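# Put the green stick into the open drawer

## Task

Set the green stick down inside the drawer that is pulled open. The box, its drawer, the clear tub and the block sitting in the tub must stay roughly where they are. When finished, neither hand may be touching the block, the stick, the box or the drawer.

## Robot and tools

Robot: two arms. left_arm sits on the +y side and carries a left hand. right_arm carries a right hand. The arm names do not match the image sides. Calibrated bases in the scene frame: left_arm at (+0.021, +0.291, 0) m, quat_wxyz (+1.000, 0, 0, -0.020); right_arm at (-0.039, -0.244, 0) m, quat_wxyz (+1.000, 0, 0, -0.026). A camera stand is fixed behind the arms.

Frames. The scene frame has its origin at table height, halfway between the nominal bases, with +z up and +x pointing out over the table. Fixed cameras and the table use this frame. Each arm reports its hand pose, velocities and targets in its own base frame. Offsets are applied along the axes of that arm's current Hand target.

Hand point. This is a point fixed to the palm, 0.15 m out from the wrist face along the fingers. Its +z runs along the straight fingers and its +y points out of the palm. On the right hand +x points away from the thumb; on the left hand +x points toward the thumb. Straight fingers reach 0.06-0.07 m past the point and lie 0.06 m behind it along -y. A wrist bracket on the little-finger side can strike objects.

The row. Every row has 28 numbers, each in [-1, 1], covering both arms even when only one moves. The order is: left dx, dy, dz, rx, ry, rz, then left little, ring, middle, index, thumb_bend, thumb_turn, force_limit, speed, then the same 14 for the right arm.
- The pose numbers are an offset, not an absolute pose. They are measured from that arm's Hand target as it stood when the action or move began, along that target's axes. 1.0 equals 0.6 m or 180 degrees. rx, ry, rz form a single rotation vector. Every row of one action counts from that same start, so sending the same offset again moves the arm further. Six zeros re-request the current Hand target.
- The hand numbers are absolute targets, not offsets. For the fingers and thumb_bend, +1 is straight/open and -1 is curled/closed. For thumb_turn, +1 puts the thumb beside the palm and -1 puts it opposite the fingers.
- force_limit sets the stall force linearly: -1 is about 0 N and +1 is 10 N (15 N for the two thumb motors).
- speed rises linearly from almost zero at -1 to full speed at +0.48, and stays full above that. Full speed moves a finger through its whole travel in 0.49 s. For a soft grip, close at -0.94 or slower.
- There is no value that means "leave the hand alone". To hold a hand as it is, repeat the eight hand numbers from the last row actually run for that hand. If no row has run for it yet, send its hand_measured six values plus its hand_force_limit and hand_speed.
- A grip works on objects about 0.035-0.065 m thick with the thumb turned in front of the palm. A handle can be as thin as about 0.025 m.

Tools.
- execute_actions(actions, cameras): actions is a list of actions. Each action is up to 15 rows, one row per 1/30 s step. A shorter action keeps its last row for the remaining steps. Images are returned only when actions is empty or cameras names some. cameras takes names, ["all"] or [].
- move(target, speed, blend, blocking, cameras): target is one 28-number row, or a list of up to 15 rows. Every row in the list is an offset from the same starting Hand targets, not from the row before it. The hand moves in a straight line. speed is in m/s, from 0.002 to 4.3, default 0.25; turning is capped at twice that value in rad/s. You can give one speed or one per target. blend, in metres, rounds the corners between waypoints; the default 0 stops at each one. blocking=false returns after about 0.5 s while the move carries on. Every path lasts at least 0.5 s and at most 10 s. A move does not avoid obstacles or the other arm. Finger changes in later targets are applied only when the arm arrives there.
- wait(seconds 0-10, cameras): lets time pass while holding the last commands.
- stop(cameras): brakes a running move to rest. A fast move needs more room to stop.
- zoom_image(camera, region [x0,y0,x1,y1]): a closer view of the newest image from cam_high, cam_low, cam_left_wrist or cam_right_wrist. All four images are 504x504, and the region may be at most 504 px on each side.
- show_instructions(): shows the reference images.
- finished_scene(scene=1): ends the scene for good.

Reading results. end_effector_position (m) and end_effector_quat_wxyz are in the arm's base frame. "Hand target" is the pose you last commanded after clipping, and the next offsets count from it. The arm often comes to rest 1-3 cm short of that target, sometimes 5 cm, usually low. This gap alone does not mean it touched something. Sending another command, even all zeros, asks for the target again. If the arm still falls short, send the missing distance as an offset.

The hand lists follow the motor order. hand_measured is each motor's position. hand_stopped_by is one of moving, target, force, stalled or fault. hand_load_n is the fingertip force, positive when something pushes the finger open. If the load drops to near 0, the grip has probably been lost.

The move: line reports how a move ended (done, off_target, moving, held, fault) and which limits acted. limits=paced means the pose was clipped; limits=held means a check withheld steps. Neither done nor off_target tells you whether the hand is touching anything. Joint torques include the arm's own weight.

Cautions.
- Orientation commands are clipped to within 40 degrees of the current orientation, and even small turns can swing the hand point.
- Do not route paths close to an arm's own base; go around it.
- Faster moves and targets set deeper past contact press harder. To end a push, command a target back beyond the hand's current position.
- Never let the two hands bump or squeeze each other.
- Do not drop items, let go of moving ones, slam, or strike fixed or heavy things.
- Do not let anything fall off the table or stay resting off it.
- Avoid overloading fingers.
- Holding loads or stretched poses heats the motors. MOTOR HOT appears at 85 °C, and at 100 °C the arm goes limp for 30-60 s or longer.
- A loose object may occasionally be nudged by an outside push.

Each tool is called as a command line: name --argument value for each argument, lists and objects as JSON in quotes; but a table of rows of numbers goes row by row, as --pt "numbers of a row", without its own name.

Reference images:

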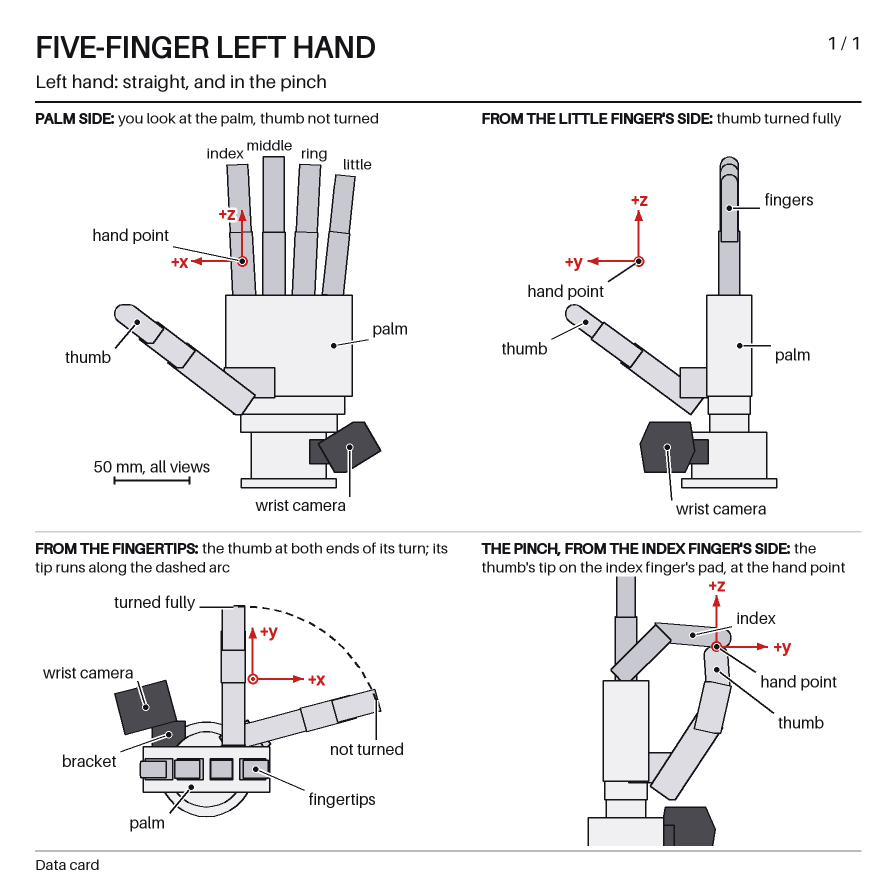

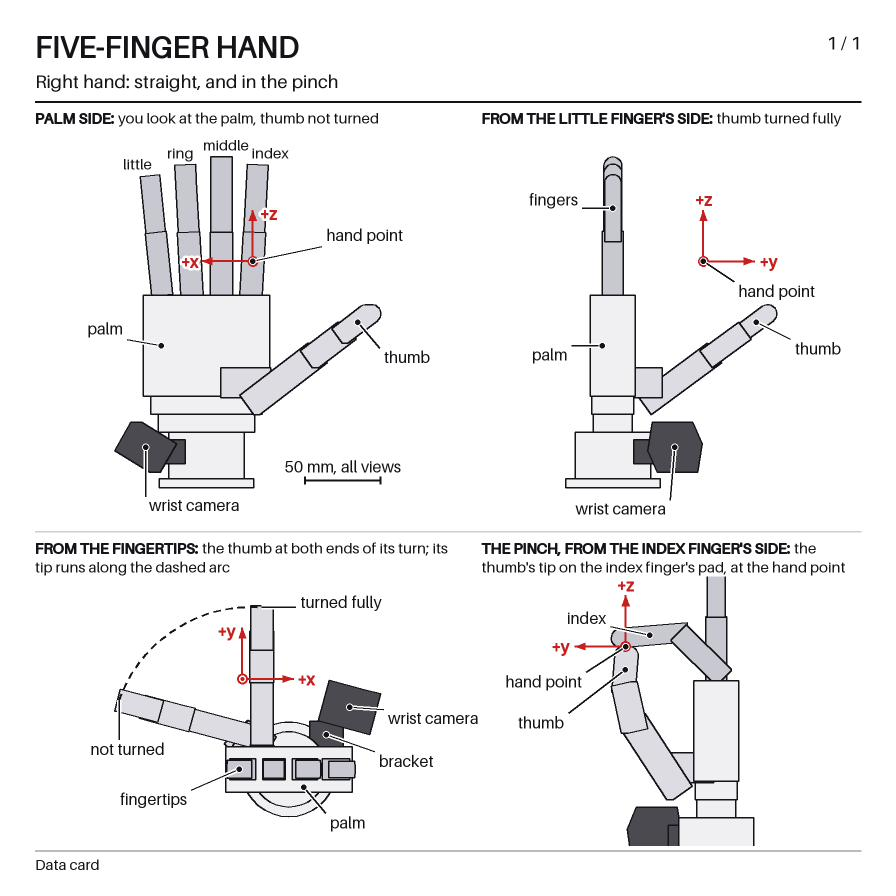

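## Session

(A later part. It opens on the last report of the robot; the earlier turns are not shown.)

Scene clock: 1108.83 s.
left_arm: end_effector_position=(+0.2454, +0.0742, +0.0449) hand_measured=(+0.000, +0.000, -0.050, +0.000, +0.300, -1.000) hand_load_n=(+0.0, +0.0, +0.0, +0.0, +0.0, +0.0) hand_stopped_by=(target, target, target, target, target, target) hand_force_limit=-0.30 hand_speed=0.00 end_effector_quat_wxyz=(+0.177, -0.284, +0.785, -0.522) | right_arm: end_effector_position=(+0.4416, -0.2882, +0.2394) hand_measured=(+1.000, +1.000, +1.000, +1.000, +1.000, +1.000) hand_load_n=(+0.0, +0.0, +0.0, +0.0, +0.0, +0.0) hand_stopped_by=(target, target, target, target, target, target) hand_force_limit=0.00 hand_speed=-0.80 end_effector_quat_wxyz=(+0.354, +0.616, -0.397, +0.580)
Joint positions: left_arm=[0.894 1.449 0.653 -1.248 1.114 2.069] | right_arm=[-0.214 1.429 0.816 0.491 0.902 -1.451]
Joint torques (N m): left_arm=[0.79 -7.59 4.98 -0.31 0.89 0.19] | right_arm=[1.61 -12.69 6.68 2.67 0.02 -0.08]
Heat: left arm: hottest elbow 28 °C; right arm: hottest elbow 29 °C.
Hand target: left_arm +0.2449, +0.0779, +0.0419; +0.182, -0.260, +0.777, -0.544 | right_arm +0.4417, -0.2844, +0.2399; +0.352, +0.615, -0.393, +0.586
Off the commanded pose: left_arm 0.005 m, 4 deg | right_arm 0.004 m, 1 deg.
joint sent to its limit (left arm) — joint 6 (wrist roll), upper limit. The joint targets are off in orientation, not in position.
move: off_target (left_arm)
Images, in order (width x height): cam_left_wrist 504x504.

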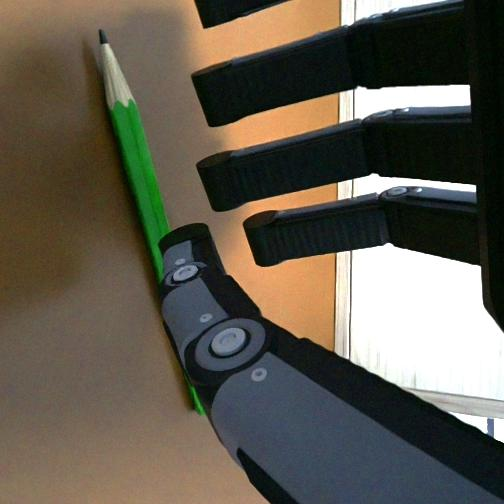

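move --target '[0,0.0235,0.00855,0,0,0,0,0,-0.05,0,0.3,-1,-0.3,0.0,0,0,0,0,0,0,1,1,1,1,1,1,0,-0.8]' --speed 0.05 --cameras '["cam_left_wrist"]'

Scene clock: 1114.37 s.
left_arm: end_effector_position=(+0.2462, +0.0752, +0.0310) hand_measured=(+0.000, +0.000, -0.050, +0.000, +0.300, -1.000) hand_load_n=(+0.0, +0.0, +0.0, +0.0, +0.0, +0.0) hand_stopped_by=(target, target, target, target, target, target) hand_force_limit=-0.30 hand_speed=0.00 end_effector_quat_wxyz=(+0.179, -0.283, +0.786, -0.521) | right_arm: end_effector_position=(+0.4416, -0.2882, +0.2394) hand_measured=(+1.000, +1.000, +1.000, +1.000, +1.000, +1.000) hand_load_n=(+0.0, +0.0, +0.0, +0.0, +0.0, +0.0) hand_stopped_by=(target, target, target, target, target, target) hand_force_limit=0.00 hand_speed=-0.80 end_effector_quat_wxyz=(+0.354, +0.616, -0.397, +0.580)
Joint positions: left_arm=[0.894 1.484 0.64 -1.194 1.114 2.069] | right_arm=[-0.214 1.429 0.816 0.491 0.902 -1.451]
Joint torques (N m): left_arm=[0.85 -7.18 4.45 -0.1 0.9 0.21] | right_arm=[1.49 -12.81 6.71 2.7 0.03 -0.09]
Heat: left arm: hottest elbow 28 °C; right arm: hottest elbow 29 °C.
Hand target: left_arm +0.2449, +0.0779, +0.0269; +0.182, -0.260, +0.777, -0.544 | right_arm +0.4417, -0.2844, +0.2399; +0.352, +0.615, -0.393, +0.586
Off the commanded pose: left_arm 0.005 m, 4 deg | right_arm 0.004 m, 1 deg.
joint sent to its limit (left arm) — joint 6 (wrist roll), upper limit. The joint targets are off in orientation, not in position.
move: off_target (left_arm)
Images, in order (width x height): cam_left_wrist 504x504.

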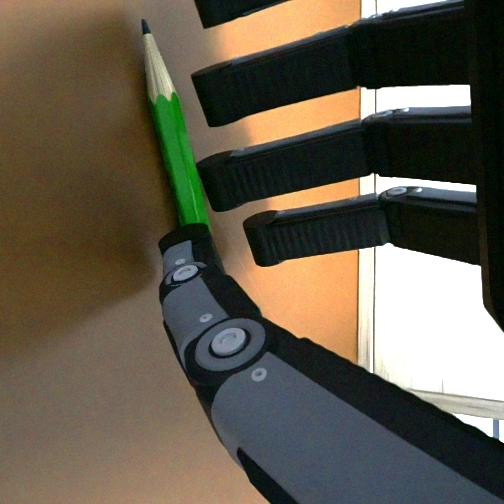

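move --pt "0 0 0 0 0 0 0.12 0.12 0.12 0.05 0.3 -1 -0.3 0.0 0 0 0 0 0 0 1 1 1 1 1 1 0 -0.8" --pt "0 0.003 -0.008 0 0 0 0.12 0.12 0.12 0.05 0.3 -1 -0.3 0.0 0 0 0 0 0 0 1 1 1 1 1 1 0 -0.8" --speed 0.05 --cameras '["cam_left_wrist"]'

Scene clock: 1128.40 s.
left_arm: end_effector_position=(+0.2438, +0.0788, +0.0298) hand_measured=(+0.120, +0.120, +0.120, +0.050, +0.300, -1.000) hand_load_n=(+0.0, +0.0, +0.0, +0.0, +0.0, +0.0) hand_stopped_by=(target, target, target, target, target, target) hand_force_limit=-0.30 hand_speed=0.00 end_effector_quat_wxyz=(+0.180, -0.287, +0.786, -0.517) | right_arm: end_effector_position=(+0.4416, -0.2882, +0.2394) hand_measured=(+1.000, +1.000, +1.000, +1.000, +1.000, +1.000) hand_load_n=(-0.5, +0.0, +0.0, +0.0, +0.0, +0.0) hand_stopped_by=(target, target, target, target, target, target) hand_force_limit=0.00 hand_speed=-0.80 end_effector_quat_wxyz=(+0.354, +0.616, -0.397, +0.580)
Joint positions: left_arm=[0.908 1.484 0.64 -1.194 1.105 2.069] | right_arm=[-0.214 1.429 0.816 0.491 0.902 -1.451]
Joint torques (N m): left_arm=[0.73 -7.3 4.68 -0.47 0.74 0.19] | right_arm=[1.85 -12.92 6.71 2.73 0.02 -0.07]
Heat: left arm: hottest elbow 28 °C; right arm: hottest elbow 29 °C.
Hand target: left_arm +0.2419, +0.0820, +0.0269; +0.182, -0.260, +0.777, -0.544 | right_arm +0.4417, -0.2844, +0.2399; +0.352, +0.615, -0.393, +0.586
Off the commanded pose: left_arm 0.005 m, 5 deg | right_arm 0.004 m, 1 deg.
joint sent to its limit (left arm) — joint 6 (wrist roll), upper limit. The joint targets are off in orientation, not in position.
move: off_target (left_arm)
Images, in order (width x height): cam_left_wrist 504x504.

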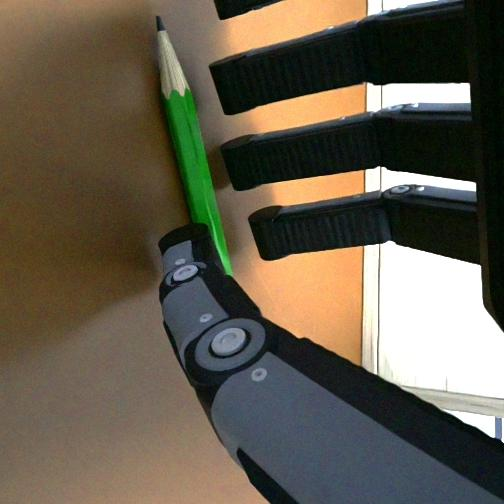

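move --target '[0,0.0097,0.0,0,0,0,0.12,0.12,0.12,0.05,0.3,-1,-0.3,0.0,0,0,0,0,0,0,1,1,1,1,1,1,0,-0.8]' --speed 0.04 --cameras '["cam_left_wrist"]'

Scene clock: 1133.67 s.
left_arm: end_effector_position=(+0.2435, +0.0800, +0.0282) hand_measured=(+0.120, +0.120, +0.120, +0.050, +0.300, -1.000) hand_load_n=(+0.0, +0.0, +1.0, +0.0, +0.0, +0.0) hand_stopped_by=(target, target, target, target, target, target) hand_force_limit=-0.30 hand_speed=0.00 end_effector_quat_wxyz=(+0.180, -0.288, +0.786, -0.516) | right_arm: end_effector_position=(+0.4416, -0.2882, +0.2394) hand_measured=(+1.000, +1.000, +1.000, +1.000, +1.000, +1.000) hand_load_n=(+0.0, +0.0, +0.0, +0.0, +0.0, +0.0) hand_stopped_by=(target, target, target, target, target, target) hand_force_limit=0.00 hand_speed=-0.80 end_effector_quat_wxyz=(+0.354, +0.616, -0.397, +0.580)
Joint positions: left_arm=[0.911 1.488 0.64 -1.19 1.102 2.069] | right_arm=[-0.214 1.429 0.816 0.491 0.902 -1.451]
Joint torques (N m): left_arm=[1.2 -7.18 4.6 0.1 0.62 0.16] | right_arm=[1.32 -12.98 6.65 2.74 0.01 -0.07]
Heat: left arm: hottest elbow 28 °C; right arm: hottest elbow 29 °C.
Hand target: left_arm +0.2406, +0.0837, +0.0213; +0.182, -0.260, +0.777, -0.544 | right_arm +0.4417, -0.2844, +0.2399; +0.352, +0.615, -0.393, +0.586
Off the commanded pose: left_arm 0.008 m, 5 deg | right_arm 0.004 m, 1 deg.
joint sent to its limit (left arm) — joint 6 (wrist roll), upper limit. The joint targets are off in orientation, not in position.
move: off_target (left_arm)
Images, in order (width x height): cam_left_wrist 504x504.

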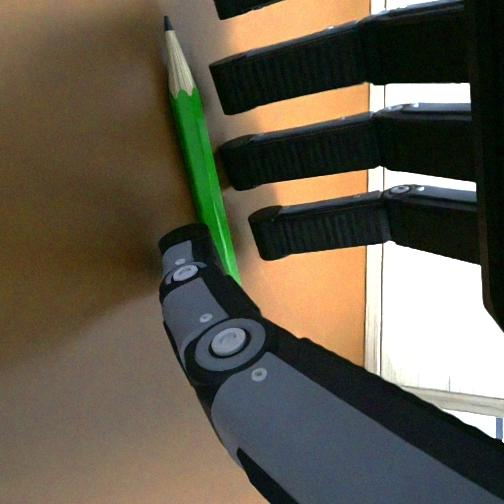

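wait --seconds 0 --cameras '["cam_left_wrist","cam_high"]'

Scene clock: 1155.10 s.
left_arm: end_effector_position=(+0.2435, +0.0800, +0.0282) hand_measured=(+0.120, +0.120, +0.120, +0.050, +0.300, -1.000) hand_load_n=(+0.0, +0.0, +1.0, +0.0, +0.0, +0.0) hand_stopped_by=(target, target, target, target, target, target) hand_force_limit=-0.30 hand_speed=0.00 end_effector_quat_wxyz=(+0.180, -0.288, +0.786, -0.516) | right_arm: end_effector_position=(+0.4416, -0.2882, +0.2394) hand_measured=(+1.000, +1.000, +1.000, +1.000, +1.000, +1.000) hand_load_n=(+0.5, +0.0, +0.0, +0.0, +0.0, +0.0) hand_stopped_by=(target, target, target, target, target, target) hand_force_limit=0.00 hand_speed=-0.80 end_effector_quat_wxyz=(+0.354, +0.616, -0.397, +0.580)
Joint positions: left_arm=[0.911 1.488 0.64 -1.19 1.102 2.069] | right_arm=[-0.214 1.429 0.816 0.491 0.902 -1.451]
Joint torques (N m): left_arm=[1.14 -6.83 4.48 0.01 0.58 0.17] | right_arm=[1.49 -12.63 6.72 2.73 0.01 -0.09]
Heat: left arm: hottest elbow 28 °C; right arm: hottest elbow 30 °C.
Hand target: left_arm +0.2406, +0.0837, +0.0213; +0.182, -0.260, +0.777, -0.544 | right_arm +0.4417, -0.2844, +0.2399; +0.352, +0.615, -0.393, +0.586
Off the commanded pose: left_arm 0.008 m, 5 deg | right_arm 0.004 m, 1 deg.
Images, in order (width x height): cam_high 504x504, cam_left_wrist 504x504.

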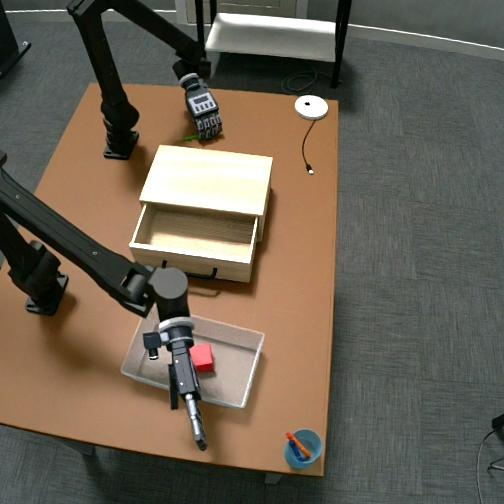

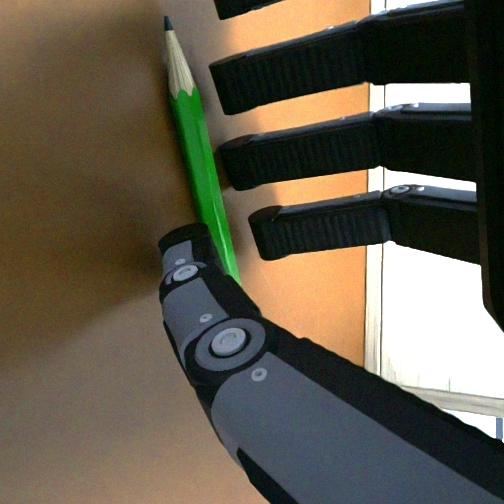

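move --target '[0,0.0055,0.002,0,0,0,0.12,0.12,0.12,0.05,0.3,-1,-0.3,-0.6, 0,0,0,0,0,0,1,1,1,1,1,1,0,-0.8]' --speed 0.03 --cameras '["cam_left_wrist"]'

Scene clock: 1166.80 s.
left_arm: end_effector_position=(+0.2442, +0.0807, +0.0272) hand_measured=(+0.120, +0.120, +0.120, +0.050, +0.300, -1.000) hand_load_n=(+0.0, +0.0, +0.0, +0.0, +0.0, +0.0) hand_stopped_by=(target, target, target, target, target, target) hand_force_limit=-0.30 hand_speed=-0.60 end_effector_quat_wxyz=(+0.183, -0.289, +0.785, -0.517) | right_arm: end_effector_position=(+0.4416, -0.2882, +0.2394) hand_measured=(+1.000, +1.000, +1.000, +1.000, +1.000, +1.000) hand_load_n=(+0.0, +0.0, +0.0, +0.0, +0.0, +0.0) hand_stopped_by=(target, target, target, target, target, target) hand_force_limit=0.00 hand_speed=-0.80 end_effector_quat_wxyz=(+0.354, +0.616, -0.397, +0.580)
Joint positions: left_arm=[0.913 1.492 0.639 -1.183 1.107 2.069] | right_arm=[-0.214 1.429 0.816 0.491 0.902 -1.451]
Joint torques (N m): left_arm=[1.08 -6.65 4.21 0.24 0.41 0.2] | right_arm=[1.38 -12.98 6.69 2.76 0.03 -0.07]
Heat: left arm: hottest elbow 27 °C; right arm: hottest elbow 30 °C.
Hand target: left_arm +0.2407, +0.0837, +0.0179; +0.182, -0.260, +0.777, -0.544 | right_arm +0.4417, -0.2844, +0.2399; +0.352, +0.615, -0.393, +0.586
Off the commanded pose: left_arm 0.011 m, 5 deg | right_arm 0.004 m, 1 deg.
joint sent to its limit (left arm) — joint 6 (wrist roll), upper limit. The joint targets are off in orientation, not in position.
move: off_target (left_arm)
Images, in order (width x height): cam_left_wrist 504x504.

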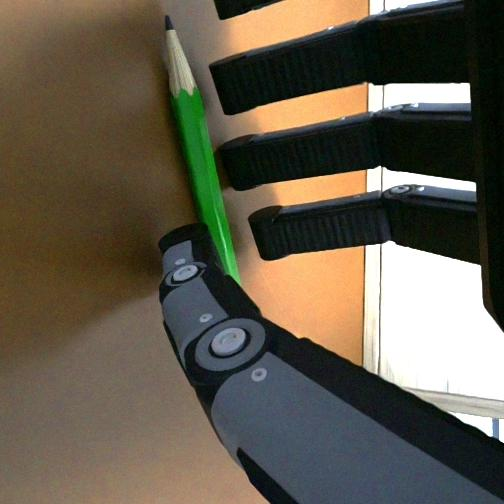

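move --target '[0,0.0063,0.0023,0,0,0,0.12,0.12,0.12,0.05,0.3,-1,-0.3,-0.6, 0,0,0,0,0,0,1,1,1,1,1,1,0,-0.8]' --speed 0.05 --cameras '["cam_left_wrist"]'

zoom_image --camera "cam_left_wrist" --region '[120, 80, 320, 280]'

Scene clock: 1172.57 s.
left_arm: end_effector_position=(+0.2442, +0.0800, +0.0267) hand_measured=(+0.120, +0.120, +0.120, +0.050, +0.300, -1.000) hand_load_n=(+0.0, +0.0, -1.0, +0.0, +0.0, +0.0) hand_stopped_by=(target, target, target, target, target, target) hand_force_limit=-0.30 hand_speed=-0.60 end_effector_quat_wxyz=(+0.183, -0.291, +0.783, -0.519) | right_arm: end_effector_position=(+0.4416, -0.2882, +0.2394) hand_measured=(+1.000, +1.000, +1.000, +1.000, +1.000, +1.000) hand_load_n=(+0.0, +0.0, +0.0, +0.0, +0.0, +0.0) hand_stopped_by=(target, target, target, target, target, target) hand_force_limit=0.00 hand_speed=-0.80 end_effector_quat_wxyz=(+0.354, +0.616, -0.397, +0.580)
Joint positions: left_arm=[0.914 1.496 0.637 -1.181 1.112 2.069] | right_arm=[-0.214 1.429 0.816 0.491 0.902 -1.451]
Joint torques (N m): left_arm=[1.2 -6.07 4.07 0.75 0.21 0.21] | right_arm=[1.61 -12.86 6.67 2.71 0.02 -0.07]
Heat: left arm: hottest elbow 27 °C; right arm: hottest elbow 30 °C.
Hand target: left_arm +0.2407, +0.0836, +0.0139; +0.182, -0.260, +0.777, -0.544 | right_arm +0.4417, -0.2844, +0.2399; +0.352, +0.615, -0.393, +0.586
Off the commanded pose: left_arm 0.014 m, 5 deg | right_arm 0.004 m, 1 deg.
joint sent to its limit (left arm) — joint 6 (wrist roll), upper limit. The joint targets are off in orientation, not in position.
move: off_target (left_arm)
Images, in order (width x height): cam_left_wrist 504x504.

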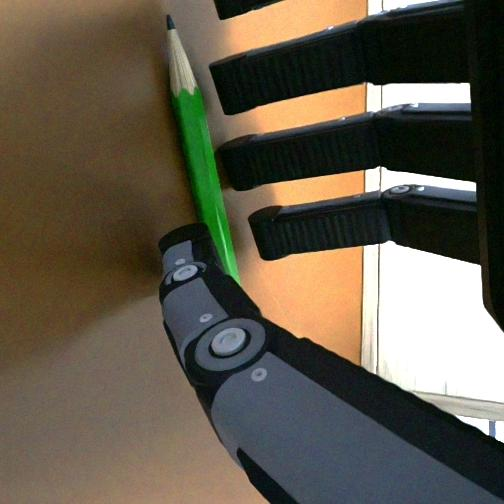

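Scaled by 2.520.

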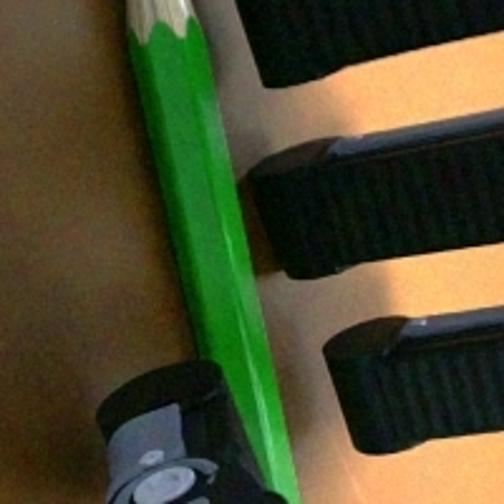

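move --target '[0,0,0,0,0,0,0.0,0.0,0.0,-0.15,0.3,-1,-0.3,-0.8, 0,0,0,0,0,0,1,1,1,1,1,1,0,-0.8]' --speed 0.05 --cameras '["cam_left_wrist"]'

zoom_image --camera "cam_left_wrist" --region '[120, 80, 320, 280]'

Scene clock: 1184.07 s.
left_arm: end_effector_position=(+0.2445, +0.0791, +0.0265) hand_measured=(+0.000, +0.000, +0.104, -0.150, +0.300, -1.000) hand_load_n=(+0.0, +0.0, +0.0, +0.0, +0.0, +0.0) hand_stopped_by=(target, target, force, target, target, target) hand_force_limit=-0.30 hand_speed=-0.80 end_effector_quat_wxyz=(+0.184, -0.292, +0.781, -0.520) | right_arm: end_effector_position=(+0.4416, -0.2882, +0.2394) hand_measured=(+1.000, +1.000, +1.000, +1.000, +1.000, +1.000) hand_load_n=(+0.0, +0.0, +0.0, +0.0, +0.0, +0.5) hand_stopped_by=(target, target, target, target, target, target) hand_force_limit=0.00 hand_speed=-0.80 end_effector_quat_wxyz=(+0.354, +0.616, -0.397, +0.580)
Joint positions: left_arm=[0.914 1.497 0.635 -1.179 1.117 2.068] | right_arm=[-0.214 1.429 0.816 0.491 0.902 -1.451]
Joint torques (N m): left_arm=[1.03 -5.71 4.03 0.64 -0.03 0.22] | right_arm=[1.26 -12.81 6.63 2.7 0.01 -0.09]
Heat: left arm: hottest elbow 27 °C; right arm: hottest elbow 30 °C.
Hand target: left_arm +0.2406, +0.0835, +0.0138; +0.182, -0.260, +0.777, -0.544 | right_arm +0.4417, -0.2844, +0.2399; +0.352, +0.615, -0.393, +0.586
Off the commanded pose: left_arm 0.014 m, 5 deg | right_arm 0.004 m, 1 deg.
joint sent to its limit (left arm) — joint 6 (wrist roll), upper limit. The joint targets are off in orientation, not in position.
move: off_target (left_arm)
Images, in order (width x height): cam_left_wrist 504x504.

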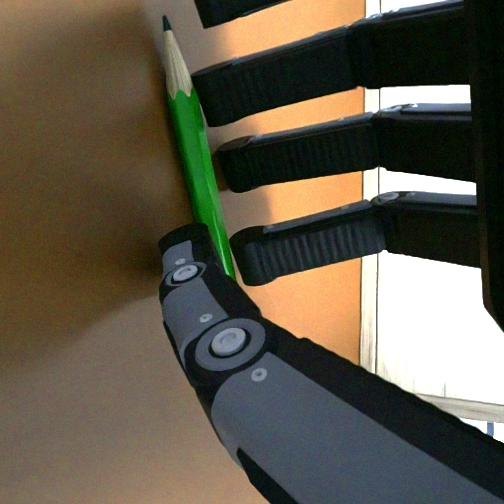

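Scaled by 2.520.

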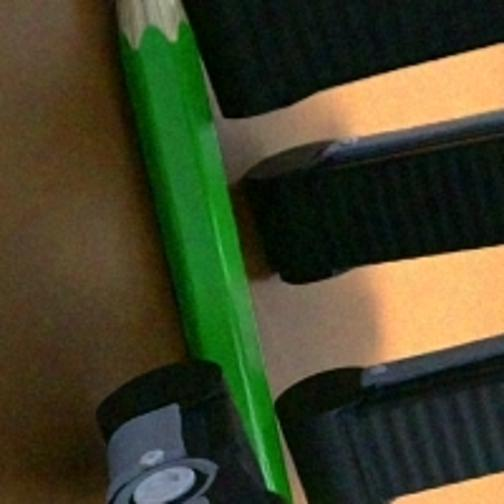

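move --target '[0,-0.003,-0.001,0,0,0,-0.1,-0.1,-0.1,-0.3,0.3,-1,0.0,-0.8, 0,0,0,0,0,0,1,1,1,1,1,1,0,-0.8]' --speed 0.05 --cameras '["cam_left_wrist"]'

zoom_image --camera "cam_left_wrist" --region '[120, 80, 320, 280]'

Scene clock: 1194.33 s.
left_arm: end_effector_position=(+0.2461, +0.0797, +0.0265) hand_measured=(-0.100, -0.100, -0.100, -0.300, +0.300, -1.000) hand_load_n=(+0.0, +0.0, +2.5, +0.0, +0.0, +0.0) hand_stopped_by=(target, target, target, target, target, target) hand_force_limit=0.00 hand_speed=-0.80 end_effector_quat_wxyz=(+0.188, -0.290, +0.781, -0.521) | right_arm: end_effector_position=(+0.4416, -0.2882, +0.2394) hand_measured=(+1.000, +1.000, +1.000, +1.000, +1.000, +1.000) hand_load_n=(+0.0, +0.0, +0.0, +0.0, +0.0, +0.0) hand_stopped_by=(target, target, target, target, target, target) hand_force_limit=0.00 hand_speed=-0.80 end_effector_quat_wxyz=(+0.354, +0.616, -0.397, +0.580)
Joint positions: left_arm=[0.914 1.498 0.635 -1.173 1.123 2.068] | right_arm=[-0.214 1.429 0.816 0.491 0.902 -1.451]
Joint torques (N m): left_arm=[0.79 -6.53 4.31 0.21 -0.25 0.18] | right_arm=[1.44 -12.75 6.68 2.71 0.03 -0.1]
Heat: left arm: hottest elbow 27 °C; right arm: hottest elbow 30 °C.
Hand target: left_arm +0.2406, +0.0835, +0.0157; +0.182, -0.260, +0.777, -0.544 | right_arm +0.4417, -0.2844, +0.2399; +0.352, +0.615, -0.393, +0.586
Off the commanded pose: left_arm 0.013 m, 4 deg | right_arm 0.004 m, 1 deg.
joint sent to its limit (left arm) — joint 6 (wrist roll), upper limit. The joint targets are off in orientation, not in position.
move: off_target (left_arm)
Images, in order (width x height): cam_left_wrist 504x504.

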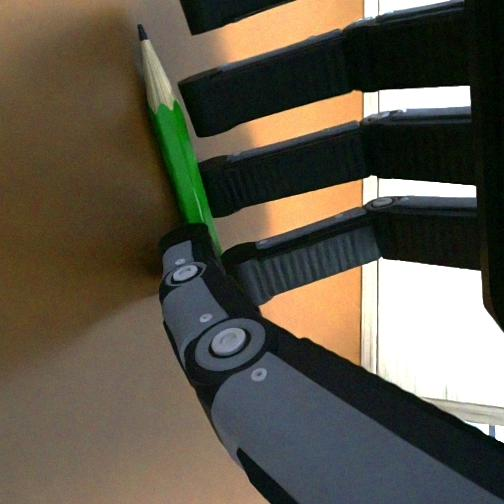

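Scaled by 2.520.

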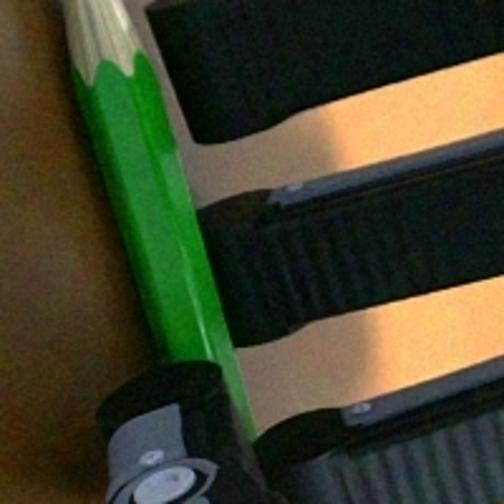

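move --target '[0,0,0,0,0,0,-0.1,-0.1,-0.1,-0.5,0.3,-1,0.0,-0.8, 0,0,0,0,0,0,1,1,1,1,1,1,0,-0.8]' --speed 0.05 --cameras '["cam_left_wrist"]'

zoom_image --camera "cam_left_wrist" --region '[120, 80, 320, 280]'

Scene clock: 1201.10 s.
left_arm: end_effector_position=(+0.2461, +0.0797, +0.0265) hand_measured=(-0.100, -0.100, -0.100, -0.370, +0.300, -1.000) hand_load_n=(+0.0, +0.0, +2.5, +5.0, +3.0, +0.0) hand_stopped_by=(target, target, target, force, target, target) hand_force_limit=0.00 hand_speed=-0.80 end_effector_quat_wxyz=(+0.188, -0.290, +0.781, -0.521) | right_arm: end_effector_position=(+0.4416, -0.2882, +0.2394) hand_measured=(+1.000, +1.000, +1.000, +1.000, +1.000, +1.000) hand_load_n=(+0.0, +0.0, +0.0, +0.0, +0.0, +0.0) hand_stopped_by=(target, target, target, target, target, target) hand_force_limit=0.00 hand_speed=-0.80 end_effector_quat_wxyz=(+0.354, +0.616, -0.397, +0.580)
Joint positions: left_arm=[0.914 1.498 0.635 -1.173 1.123 2.068] | right_arm=[-0.214 1.429 0.816 0.491 0.902 -1.451]
Joint torques (N m): left_arm=[1.38 -6.71 4.25 0.13 -0.25 0.21] | right_arm=[1.61 -12.69 6.71 2.76 0.03 -0.06]
Heat: left arm: hottest elbow 27 °C; right arm: hottest elbow 30 °C.
Hand target: left_arm +0.2406, +0.0835, +0.0157; +0.182, -0.260, +0.777, -0.544 | right_arm +0.4417, -0.2844, +0.2399; +0.352, +0.615, -0.393, +0.586
Off the commanded pose: left_arm 0.013 m, 4 deg | right_arm 0.004 m, 1 deg.
joint sent to its limit (left arm) — joint 6 (wrist roll), upper limit. The joint targets are off in orientation, not in position.
move: off_target (left_arm)
Images, in order (width x height): cam_left_wrist 504x504.

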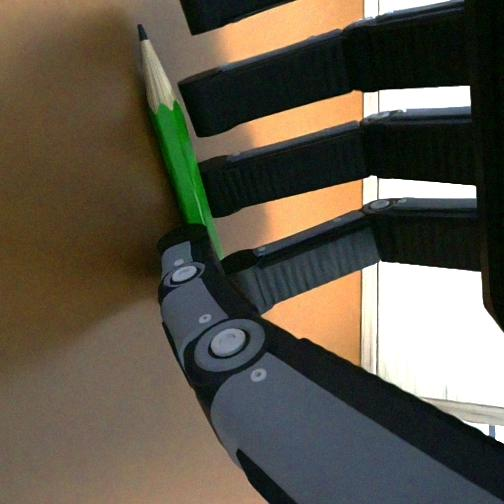

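Scaled by 2.520.

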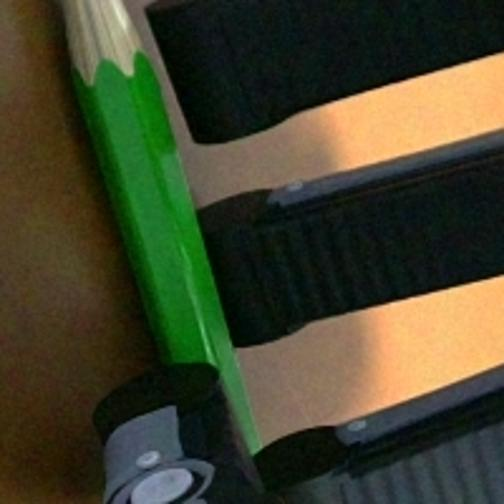

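move --target '[0,-0.036,-0.013,0,0,0,-0.1,-0.1,-0.1,-0.5,0.3,-1,0.0,-0.8, 0,0,0,0,0,0,1,1,1,1,1,1,0,-0.8]' --speed 0.03 --cameras '["cam_left_wrist"]'

Scene clock: 1207.83 s.
left_arm: end_effector_position=(+0.2371, +0.0737, +0.0322) hand_measured=(-0.100, -0.100, -0.100, -0.370, +0.300, -1.000) hand_load_n=(+0.0, +0.0, +0.0, +5.0, +2.5, +0.0) hand_stopped_by=(target, target, target, force, target, target) hand_force_limit=0.00 hand_speed=-0.80 end_effector_quat_wxyz=(+0.169, -0.295, +0.782, -0.522) | right_arm: end_effector_position=(+0.4416, -0.2882, +0.2394) hand_measured=(+1.000, +1.000, +1.000, +1.000, +1.000, +1.000) hand_load_n=(+0.0, +0.0, +0.0, +0.0, +0.0, +0.0) hand_stopped_by=(target, target, target, target, target, target) hand_force_limit=0.00 hand_speed=-0.80 end_effector_quat_wxyz=(+0.354, +0.616, -0.397, +0.580)
Joint positions: left_arm=[0.914 1.48 0.635 -1.229 1.099 2.076] | right_arm=[-0.214 1.429 0.816 0.491 0.902 -1.451]
Joint torques (N m): left_arm=[0.67 -9.82 6.27 -0.84 0.74 0.16] | right_arm=[1.55 -12.69 6.72 2.74 0.02 -0.06]
Heat: left arm: hottest elbow 27 °C; right arm: hottest elbow 30 °C.
Hand target: left_arm +0.2406, +0.0835, +0.0387; +0.182, -0.260, +0.777, -0.544 | right_arm +0.4417, -0.2844, +0.2399; +0.352, +0.615, -0.393, +0.586
Off the commanded pose: left_arm 0.012 m, 5 deg | right_arm 0.004 m, 1 deg.
joint sent to its limit (left arm) — joint 6 (wrist roll), upper limit. The joint targets are off in orientation, not in position.
move: off_target (left_arm)
Images, in order (width x height): cam_left_wrist 504x504.

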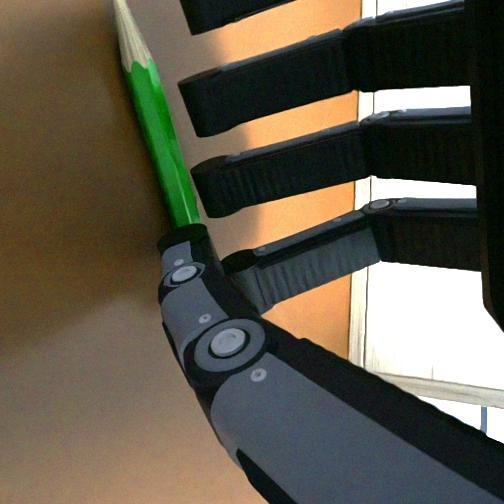

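move --target '[0,-0.04,-0.014,0,0,0,-0.1,-0.1,-0.1,-0.5,0.3,-1,0.0,-0.8, 0,0,0,0,0,0,1,1,1,1,1,1,0,-0.8]' --speed 0.05 --cameras '["cam_left_wrist"]'

Scene clock: 1216.13 s.
left_arm: end_effector_position=(+0.2351, +0.0711, +0.0558) hand_measured=(-0.100, -0.100, -0.100, -0.370, +0.300, -1.000) hand_load_n=(+0.0, +0.0, +0.0, +5.0, +2.5, +0.0) hand_stopped_by=(target, target, target, force, target, target) hand_force_limit=0.00 hand_speed=-0.80 end_effector_quat_wxyz=(+0.166, -0.297, +0.781, -0.524) | right_arm: end_effector_position=(+0.4416, -0.2882, +0.2394) hand_measured=(+1.000, +1.000, +1.000, +1.000, +1.000, +1.000) hand_load_n=(+0.0, +0.0, +0.0, +0.0, +0.0, +0.0) hand_stopped_by=(target, target, target, target, target, target) hand_force_limit=0.00 hand_speed=-0.80 end_effector_quat_wxyz=(+0.354, +0.616, -0.397, +0.580)
Joint positions: left_arm=[0.914 1.417 0.653 -1.317 1.099 2.076] | right_arm=[-0.214 1.429 0.816 0.491 0.902 -1.451]
Joint torques (N m): left_arm=[0.5 -9.64 7.47 -0.88 0.72 0.09] | right_arm=[1.49 -12.92 6.72 2.81 0.04 -0.07]
Heat: left arm: hottest elbow 27 °C; right arm: hottest elbow 30 °C.
Hand target: left_arm +0.2408, +0.0833, +0.0641; +0.182, -0.260, +0.777, -0.544 | right_arm +0.4417, -0.2844, +0.2399; +0.352, +0.615, -0.393, +0.586
Off the commanded pose: left_arm 0.016 m, 5 deg | right_arm 0.004 m, 1 deg.
joint sent to its limit (left arm) — joint 6 (wrist roll), upper limit. The joint targets are off in orientation, not in position.
move: off_target (left_arm)
Images, in order (width x height): cam_left_wrist 504x504.

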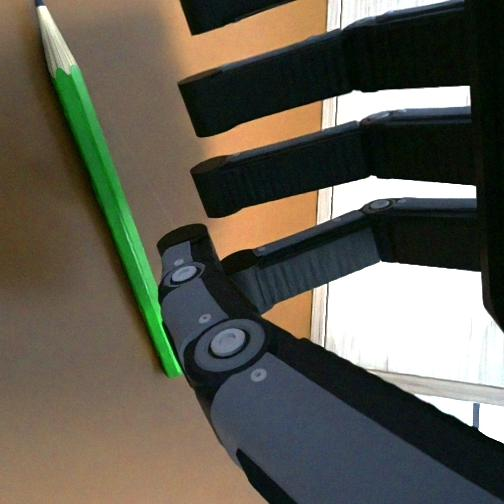

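wait --seconds 0 --cameras '["cam_high"]'

zoom_image --camera "cam_high" --region '[120, 80, 290, 250]'

Scene clock: 1253.07 s.
left_arm: end_effector_position=(+0.2351, +0.0711, +0.0558) hand_measured=(-0.100, -0.100, -0.100, -0.370, +0.300, -1.000) hand_load_n=(+0.0, +0.0, +0.0, +5.0, +2.5, -0.5) hand_stopped_by=(target, target, target, force, target, target) hand_force_limit=0.00 hand_speed=-0.80 end_effector_quat_wxyz=(+0.166, -0.297, +0.781, -0.524) | right_arm: end_effector_position=(+0.4416, -0.2882, +0.2394) hand_measured=(+1.000, +1.000, +1.000, +1.000, +1.000, +1.000) hand_load_n=(+0.0, +0.0, +0.0, +0.0, +0.0, +0.0) hand_stopped_by=(target, target, target, target, target, target) hand_force_limit=0.00 hand_speed=-0.80 end_effector_quat_wxyz=(+0.354, +0.616, -0.397, +0.580)
Joint positions: left_arm=[0.914 1.417 0.653 -1.317 1.099 2.076] | right_arm=[-0.214 1.429 0.816 0.491 0.902 -1.451]
Joint torques (N m): left_arm=[0.32 -8.94 7.31 -0.79 0.75 0.12] | right_arm=[1.85 -12.86 6.68 2.67 0.05 -0.08]
Heat: left arm: hottest elbow 28 °C; right arm: hottest elbow 30 °C.
Hand target: left_arm +0.2408, +0.0833, +0.0641; +0.182, -0.260, +0.777, -0.544 | right_arm +0.4417, -0.2844, +0.2399; +0.352, +0.615, -0.393, +0.586
Off the commanded pose: left_arm 0.016 m, 5 deg | right_arm 0.004 m, 1 deg.
Images, in order (width x height): cam_high 504x504.

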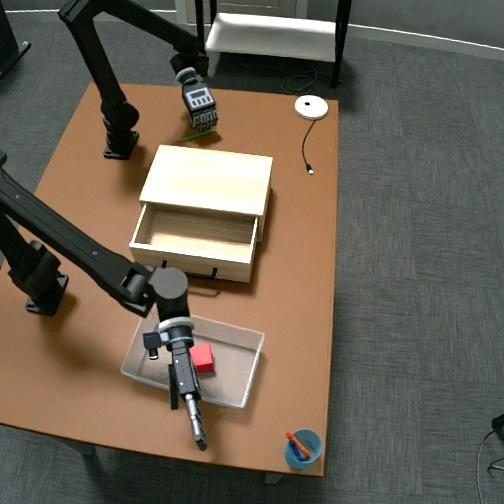

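Scaled by 2.965.

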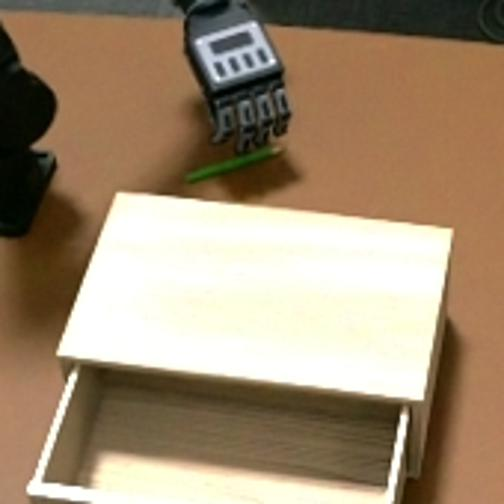

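move --target '[-0.025,0.0418,0.0025,0,0,0,1,0.05,1,0.05,0.3,-1,-0.3,-0.3, 0,0,0,0,0,0,1,1,1,1,1,1,0,-0.8]' --speed 0.08 --cameras '["cam_left_wrist"]'

Scene clock: 1322.57 s.
left_arm: end_effector_position=(+0.2422, +0.0839, +0.0392) hand_measured=(+1.000, +0.050, +1.000, +0.050, +0.300, -1.000) hand_load_n=(+0.0, +0.0, +0.0, +0.0, +0.5, +0.0) hand_stopped_by=(target, target, target, target, target, target) hand_force_limit=-0.30 hand_speed=-0.30 end_effector_quat_wxyz=(+0.169, -0.296, +0.784, -0.519) | right_arm: end_effector_position=(+0.4416, -0.2882, +0.2394) hand_measured=(+1.000, +1.000, +1.000, +1.000, +1.000, +1.000) hand_load_n=(+0.0, +0.0, +0.0, +0.0, +0.0, +0.0) hand_stopped_by=(target, target, target, target, target, target) hand_force_limit=0.00 hand_speed=-0.80 end_effector_quat_wxyz=(+0.354, +0.616, -0.397, +0.580)
Joint positions: left_arm=[0.92 1.483 0.67 -1.257 1.093 2.076] | right_arm=[-0.214 1.429 0.816 0.491 0.902 -1.451]
Joint torques (N m): left_arm=[0.67 -7.53 7.21 -0.34 0.78 0.09] | right_arm=[1.38 -12.92 6.74 2.71 0.03 -0.06]
Heat: left arm: hottest elbow 29 °C; right arm: hottest elbow 30 °C.
Hand target: left_arm +0.2486, +0.0980, +0.0400; +0.182, -0.260, +0.777, -0.544 | right_arm +0.4417, -0.2844, +0.2399; +0.352, +0.615, -0.393, +0.586
Off the commanded pose: left_arm 0.015 m, 5 deg | right_arm 0.004 m, 1 deg.
joint sent to its limit (left arm) — joint 6 (wrist roll), upper limit. The joint targets are off in orientation, not in position.
move: off_target (left_arm)
Images, in order (width x height): cam_left_wrist 504x504.

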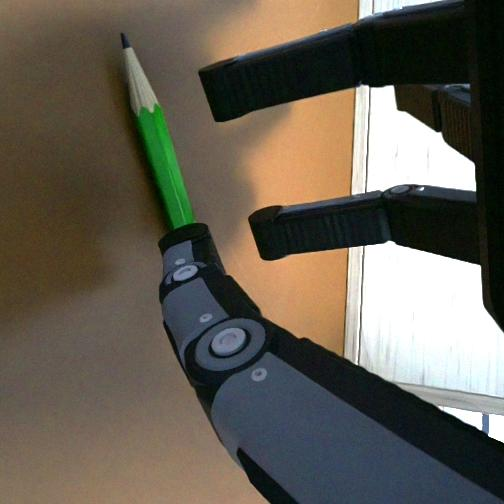

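move --target '[0,0.0306,0.0039,0,0,0,1,0.05,1,0.05,0.3,-1,-0.3,-0.3, 0,0,0,0,0,0,1,1,1,1,1,1,0,-0.8]' --speed 0.06 --cameras '["cam_left_wrist"]'

Scene clock: 1333.57 s.
left_arm: end_effector_position=(+0.2443, +0.0924, +0.0249) hand_measured=(+1.000, +0.050, +1.000, +0.050, +0.300, -1.000) hand_load_n=(+0.0, +0.0, +0.0, +0.0, +0.0, +0.5) hand_stopped_by=(target, target, target, target, target, target) hand_force_limit=-0.30 hand_speed=-0.30 end_effector_quat_wxyz=(+0.175, -0.297, +0.787, -0.513) | right_arm: end_effector_position=(+0.4416, -0.2882, +0.2394) hand_measured=(+1.000, +1.000, +1.000, +1.000, +1.000, +1.000) hand_load_n=(+0.0, +0.0, +0.0, +0.0, +0.0, +0.0) hand_stopped_by=(target, target, target, target, target, target) hand_force_limit=0.00 hand_speed=-0.80 end_effector_quat_wxyz=(+0.354, +0.616, -0.397, +0.580)
Joint positions: left_arm=[0.93 1.522 0.67 -1.202 1.085 2.076] | right_arm=[-0.214 1.429 0.816 0.491 0.902 -1.451]
Joint torques (N m): left_arm=[1.61 -7.82 5.89 -0.18 0.73 0.11] | right_arm=[1.32 -12.69 6.74 2.71 0.04 -0.07]
Heat: left arm: hottest elbow 29 °C; right arm: hottest elbow 30 °C.
Hand target: left_arm +0.2461, +0.1012, +0.0220; +0.182, -0.260, +0.777, -0.544 | right_arm +0.4417, -0.2844, +0.2399; +0.352, +0.615, -0.393, +0.586
Off the commanded pose: left_arm 0.009 m, 6 deg | right_arm 0.004 m, 1 deg.
joint sent to its limit (left arm) — joint 6 (wrist roll), upper limit. The joint targets are off in orientation, not in position.
move: off_target (left_arm)
Images, in order (width x height): cam_left_wrist 504x504.

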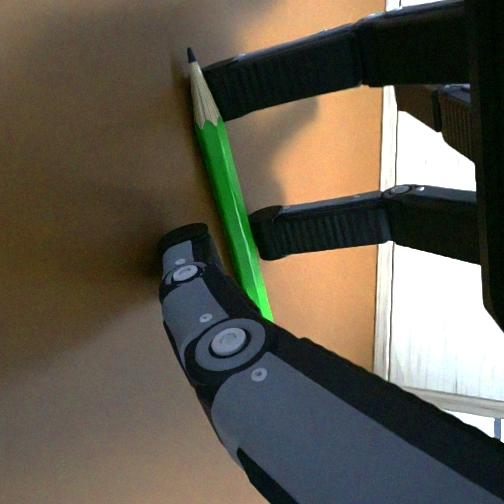

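move --target '[0,0.0125,0.0046,0,0,0,1,0.05,1,0.05,0.3,-1,-0.3,-0.3, 0,0,0,0,0,0,1,1,1,1,1,1,0,-0.8]' --speed 0.04 --cameras '["cam_left_wrist"]'

zoom_image --camera "cam_left_wrist" --region '[120, 130, 320, 330]'

Scene clock: 1341.07 s.
left_arm: end_effector_position=(+0.2456, +0.0928, +0.0239) hand_measured=(+1.000, +0.050, +1.000, +0.050, +0.300, -1.000) hand_load_n=(+0.0, -1.5, +0.0, -0.5, +0.0, +0.0) hand_stopped_by=(target, target, target, target, target, target) hand_force_limit=-0.30 hand_speed=-0.30 end_effector_quat_wxyz=(+0.177, -0.297, +0.785, -0.514) | right_arm: end_effector_position=(+0.4416, -0.2882, +0.2394) hand_measured=(+1.000, +1.000, +1.000, +1.000, +1.000, +1.000) hand_load_n=(+0.0, +0.0, +0.0, +0.0, +0.0, +0.0) hand_stopped_by=(target, target, target, target, target, target) hand_force_limit=0.00 hand_speed=-0.80 end_effector_quat_wxyz=(+0.354, +0.616, -0.397, +0.580)
Joint positions: left_arm=[0.931 1.528 0.67 -1.196 1.091 2.076] | right_arm=[-0.214 1.429 0.816 0.491 0.902 -1.451]
Joint torques (N m): left_arm=[1.26 -6.59 5.16 0.64 0.41 0.12] | right_arm=[1.32 -12.75 6.68 2.73 0.01 -0.06]
Heat: left arm: hottest elbow 29 °C; right arm: hottest elbow 30 °C.
Hand target: left_arm +0.2461, +0.1012, +0.0139; +0.182, -0.260, +0.777, -0.544 | right_arm +0.4417, -0.2844, +0.2399; +0.352, +0.615, -0.393, +0.586
Off the commanded pose: left_arm 0.013 m, 6 deg | right_arm 0.004 m, 1 deg.
joint sent to its limit (left arm) — joint 6 (wrist roll), upper limit. The joint targets are off in orientation, not in position.
move: off_target (left_arm)
Images, in order (width x height): cam_left_wrist 504x504.

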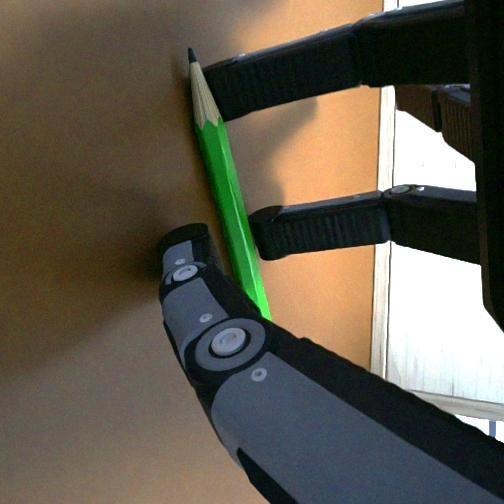

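Scaled by 2.520.

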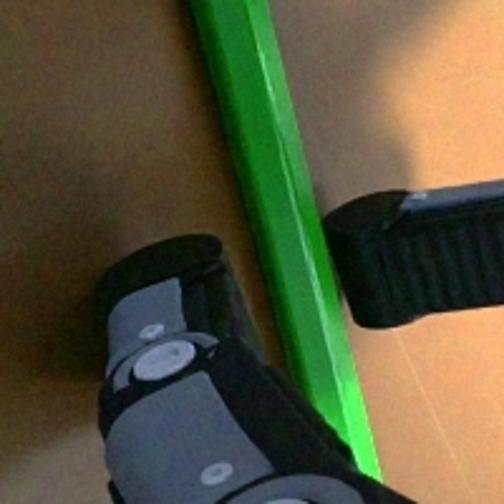

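move --target '[0,0,0,0,0,0,1,-0.12,1,-0.15,0.3,-1,0.0,-0.85, 0,0,0,0,0,0,1,1,1,1,1,1,0,-0.8]' --speed 0.04 --cameras '["cam_left_wrist"]'

zoom_image --camera "cam_left_wrist" --region '[120, 130, 320, 330]'

Scene clock: 1346.40 s.
left_arm: end_effector_position=(+0.2485, +0.0943, +0.0227) hand_measured=(+1.000, -0.120, +1.000, -0.150, +0.300, -1.000) hand_load_n=(+0.0, +1.5, +0.0, +0.5, -1.0, +0.5) hand_stopped_by=(target, target, target, target, target, target) hand_force_limit=0.00 hand_speed=-0.85 end_effector_quat_wxyz=(+0.184, -0.295, +0.784, -0.515) | right_arm: end_effector_position=(+0.4416, -0.2882, +0.2394) hand_measured=(+1.000, +1.000, +1.000, +1.000, +1.000, +1.000) hand_load_n=(+0.0, +0.0, +0.0, +0.0, +0.0, +0.0) hand_stopped_by=(target, target, target, target, target, target) hand_force_limit=0.00 hand_speed=-0.80 end_effector_quat_wxyz=(+0.354, +0.616, -0.397, +0.580)
Joint positions: left_arm=[0.931 1.533 0.67 -1.182 1.101 2.076] | right_arm=[-0.214 1.429 0.816 0.491 0.902 -1.451]
Joint torques (N m): left_arm=[1.14 -6.77 5.07 0.17 0.02 0.11] | right_arm=[1.67 -12.81 6.74 2.7 0.03 -0.07]
Heat: left arm: hottest elbow 28 °C; right arm: hottest elbow 30 °C.
Hand target: left_arm +0.2461, +0.1012, +0.0140; +0.182, -0.260, +0.777, -0.544 | right_arm +0.4417, -0.2844, +0.2399; +0.352, +0.615, -0.393, +0.586
Off the commanded pose: left_arm 0.011 m, 5 deg | right_arm 0.004 m, 1 deg.
joint sent to its limit (left arm) — joint 6 (wrist roll), upper limit. The joint targets are off in orientation, not in position.
move: off_target (left_arm)
Images, in order (width x height): cam_left_wrist 504x504.

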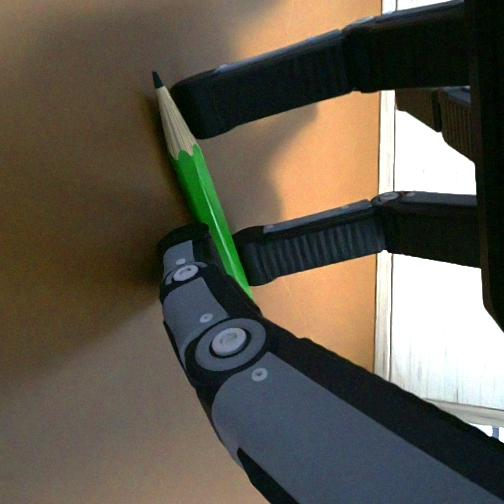

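Scaled by 2.520.

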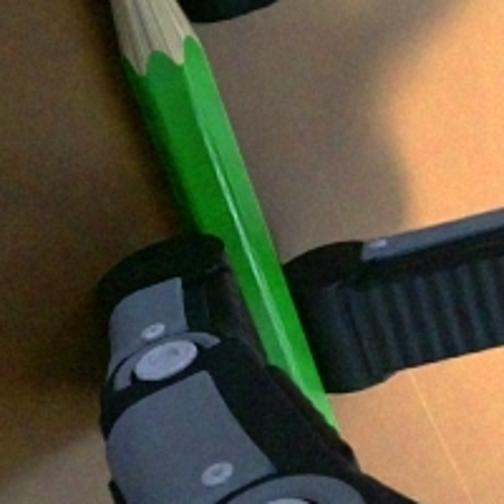

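move --target '[0,0.0,0.0,0,0,0,1,-0.12,1,-0.3,0.3,-1,0.0,-0.85, 0,0,0,0,0,0,1,1,1,1,1,1,0,-0.8]' --speed 0.04 --cameras '["cam_left_wrist"]'

zoom_image --camera "cam_left_wrist" --region '[120, 130, 320, 330]'

Scene clock: 1351.57 s.
left_arm: end_effector_position=(+0.2485, +0.0943, +0.0227) hand_measured=(+1.000, -0.120, +1.000, -0.286, +0.300, -1.000) hand_load_n=(+0.0, +0.5, +0.0, +5.5, +1.0, -2.0) hand_stopped_by=(target, target, target, force, target, target) hand_force_limit=0.00 hand_speed=-0.85 end_effector_quat_wxyz=(+0.184, -0.295, +0.784, -0.515) | right_arm: end_effector_position=(+0.4416, -0.2882, +0.2394) hand_measured=(+1.000, +1.000, +1.000, +1.000, +1.000, +1.000) hand_load_n=(+0.0, +0.0, +0.0, +0.0, +0.0, -0.5) hand_stopped_by=(target, target, target, target, target, target) hand_force_limit=0.00 hand_speed=-0.80 end_effector_quat_wxyz=(+0.354, +0.616, -0.397, +0.580)
Joint positions: left_arm=[0.931 1.533 0.67 -1.182 1.101 2.076] | right_arm=[-0.214 1.429 0.816 0.491 0.902 -1.451]
Joint torques (N m): left_arm=[1.14 -6.83 5.07 0.28 0.05 0.08] | right_arm=[1.44 -13.04 6.67 2.74 0.01 -0.09]
Heat: left arm: hottest elbow 28 °C; right arm: hottest elbow 30 °C.
Hand target: left_arm +0.2461, +0.1012, +0.0140; +0.182, -0.260, +0.777, -0.544 | right_arm +0.4417, -0.2844, +0.2399; +0.352, +0.615, -0.393, +0.586
Off the commanded pose: left_arm 0.011 m, 5 deg | right_arm 0.004 m, 1 deg.
joint sent to its limit (left arm) — joint 6 (wrist roll), upper limit. The joint targets are off in orientation, not in position.
move: off_target (left_arm)
Images, in order (width x height): cam_left_wrist 504x504.

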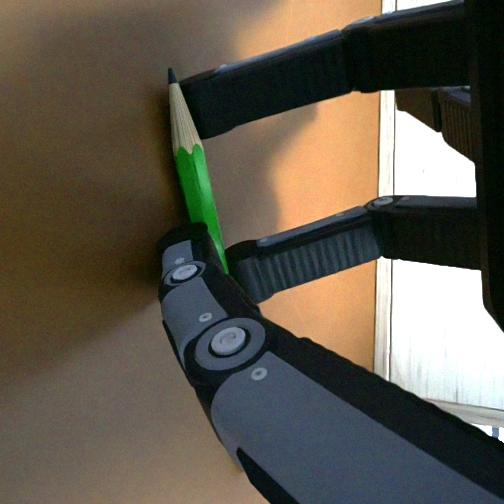

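Scaled by 2.520.

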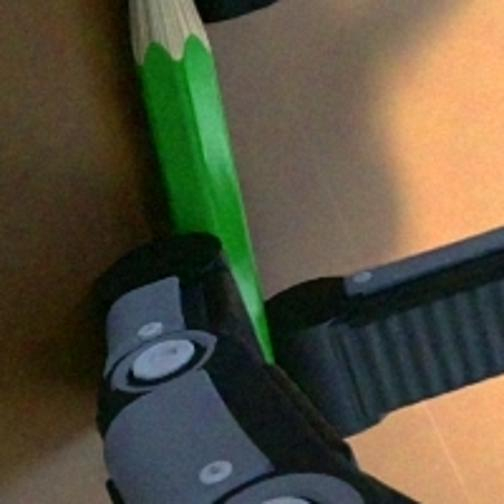

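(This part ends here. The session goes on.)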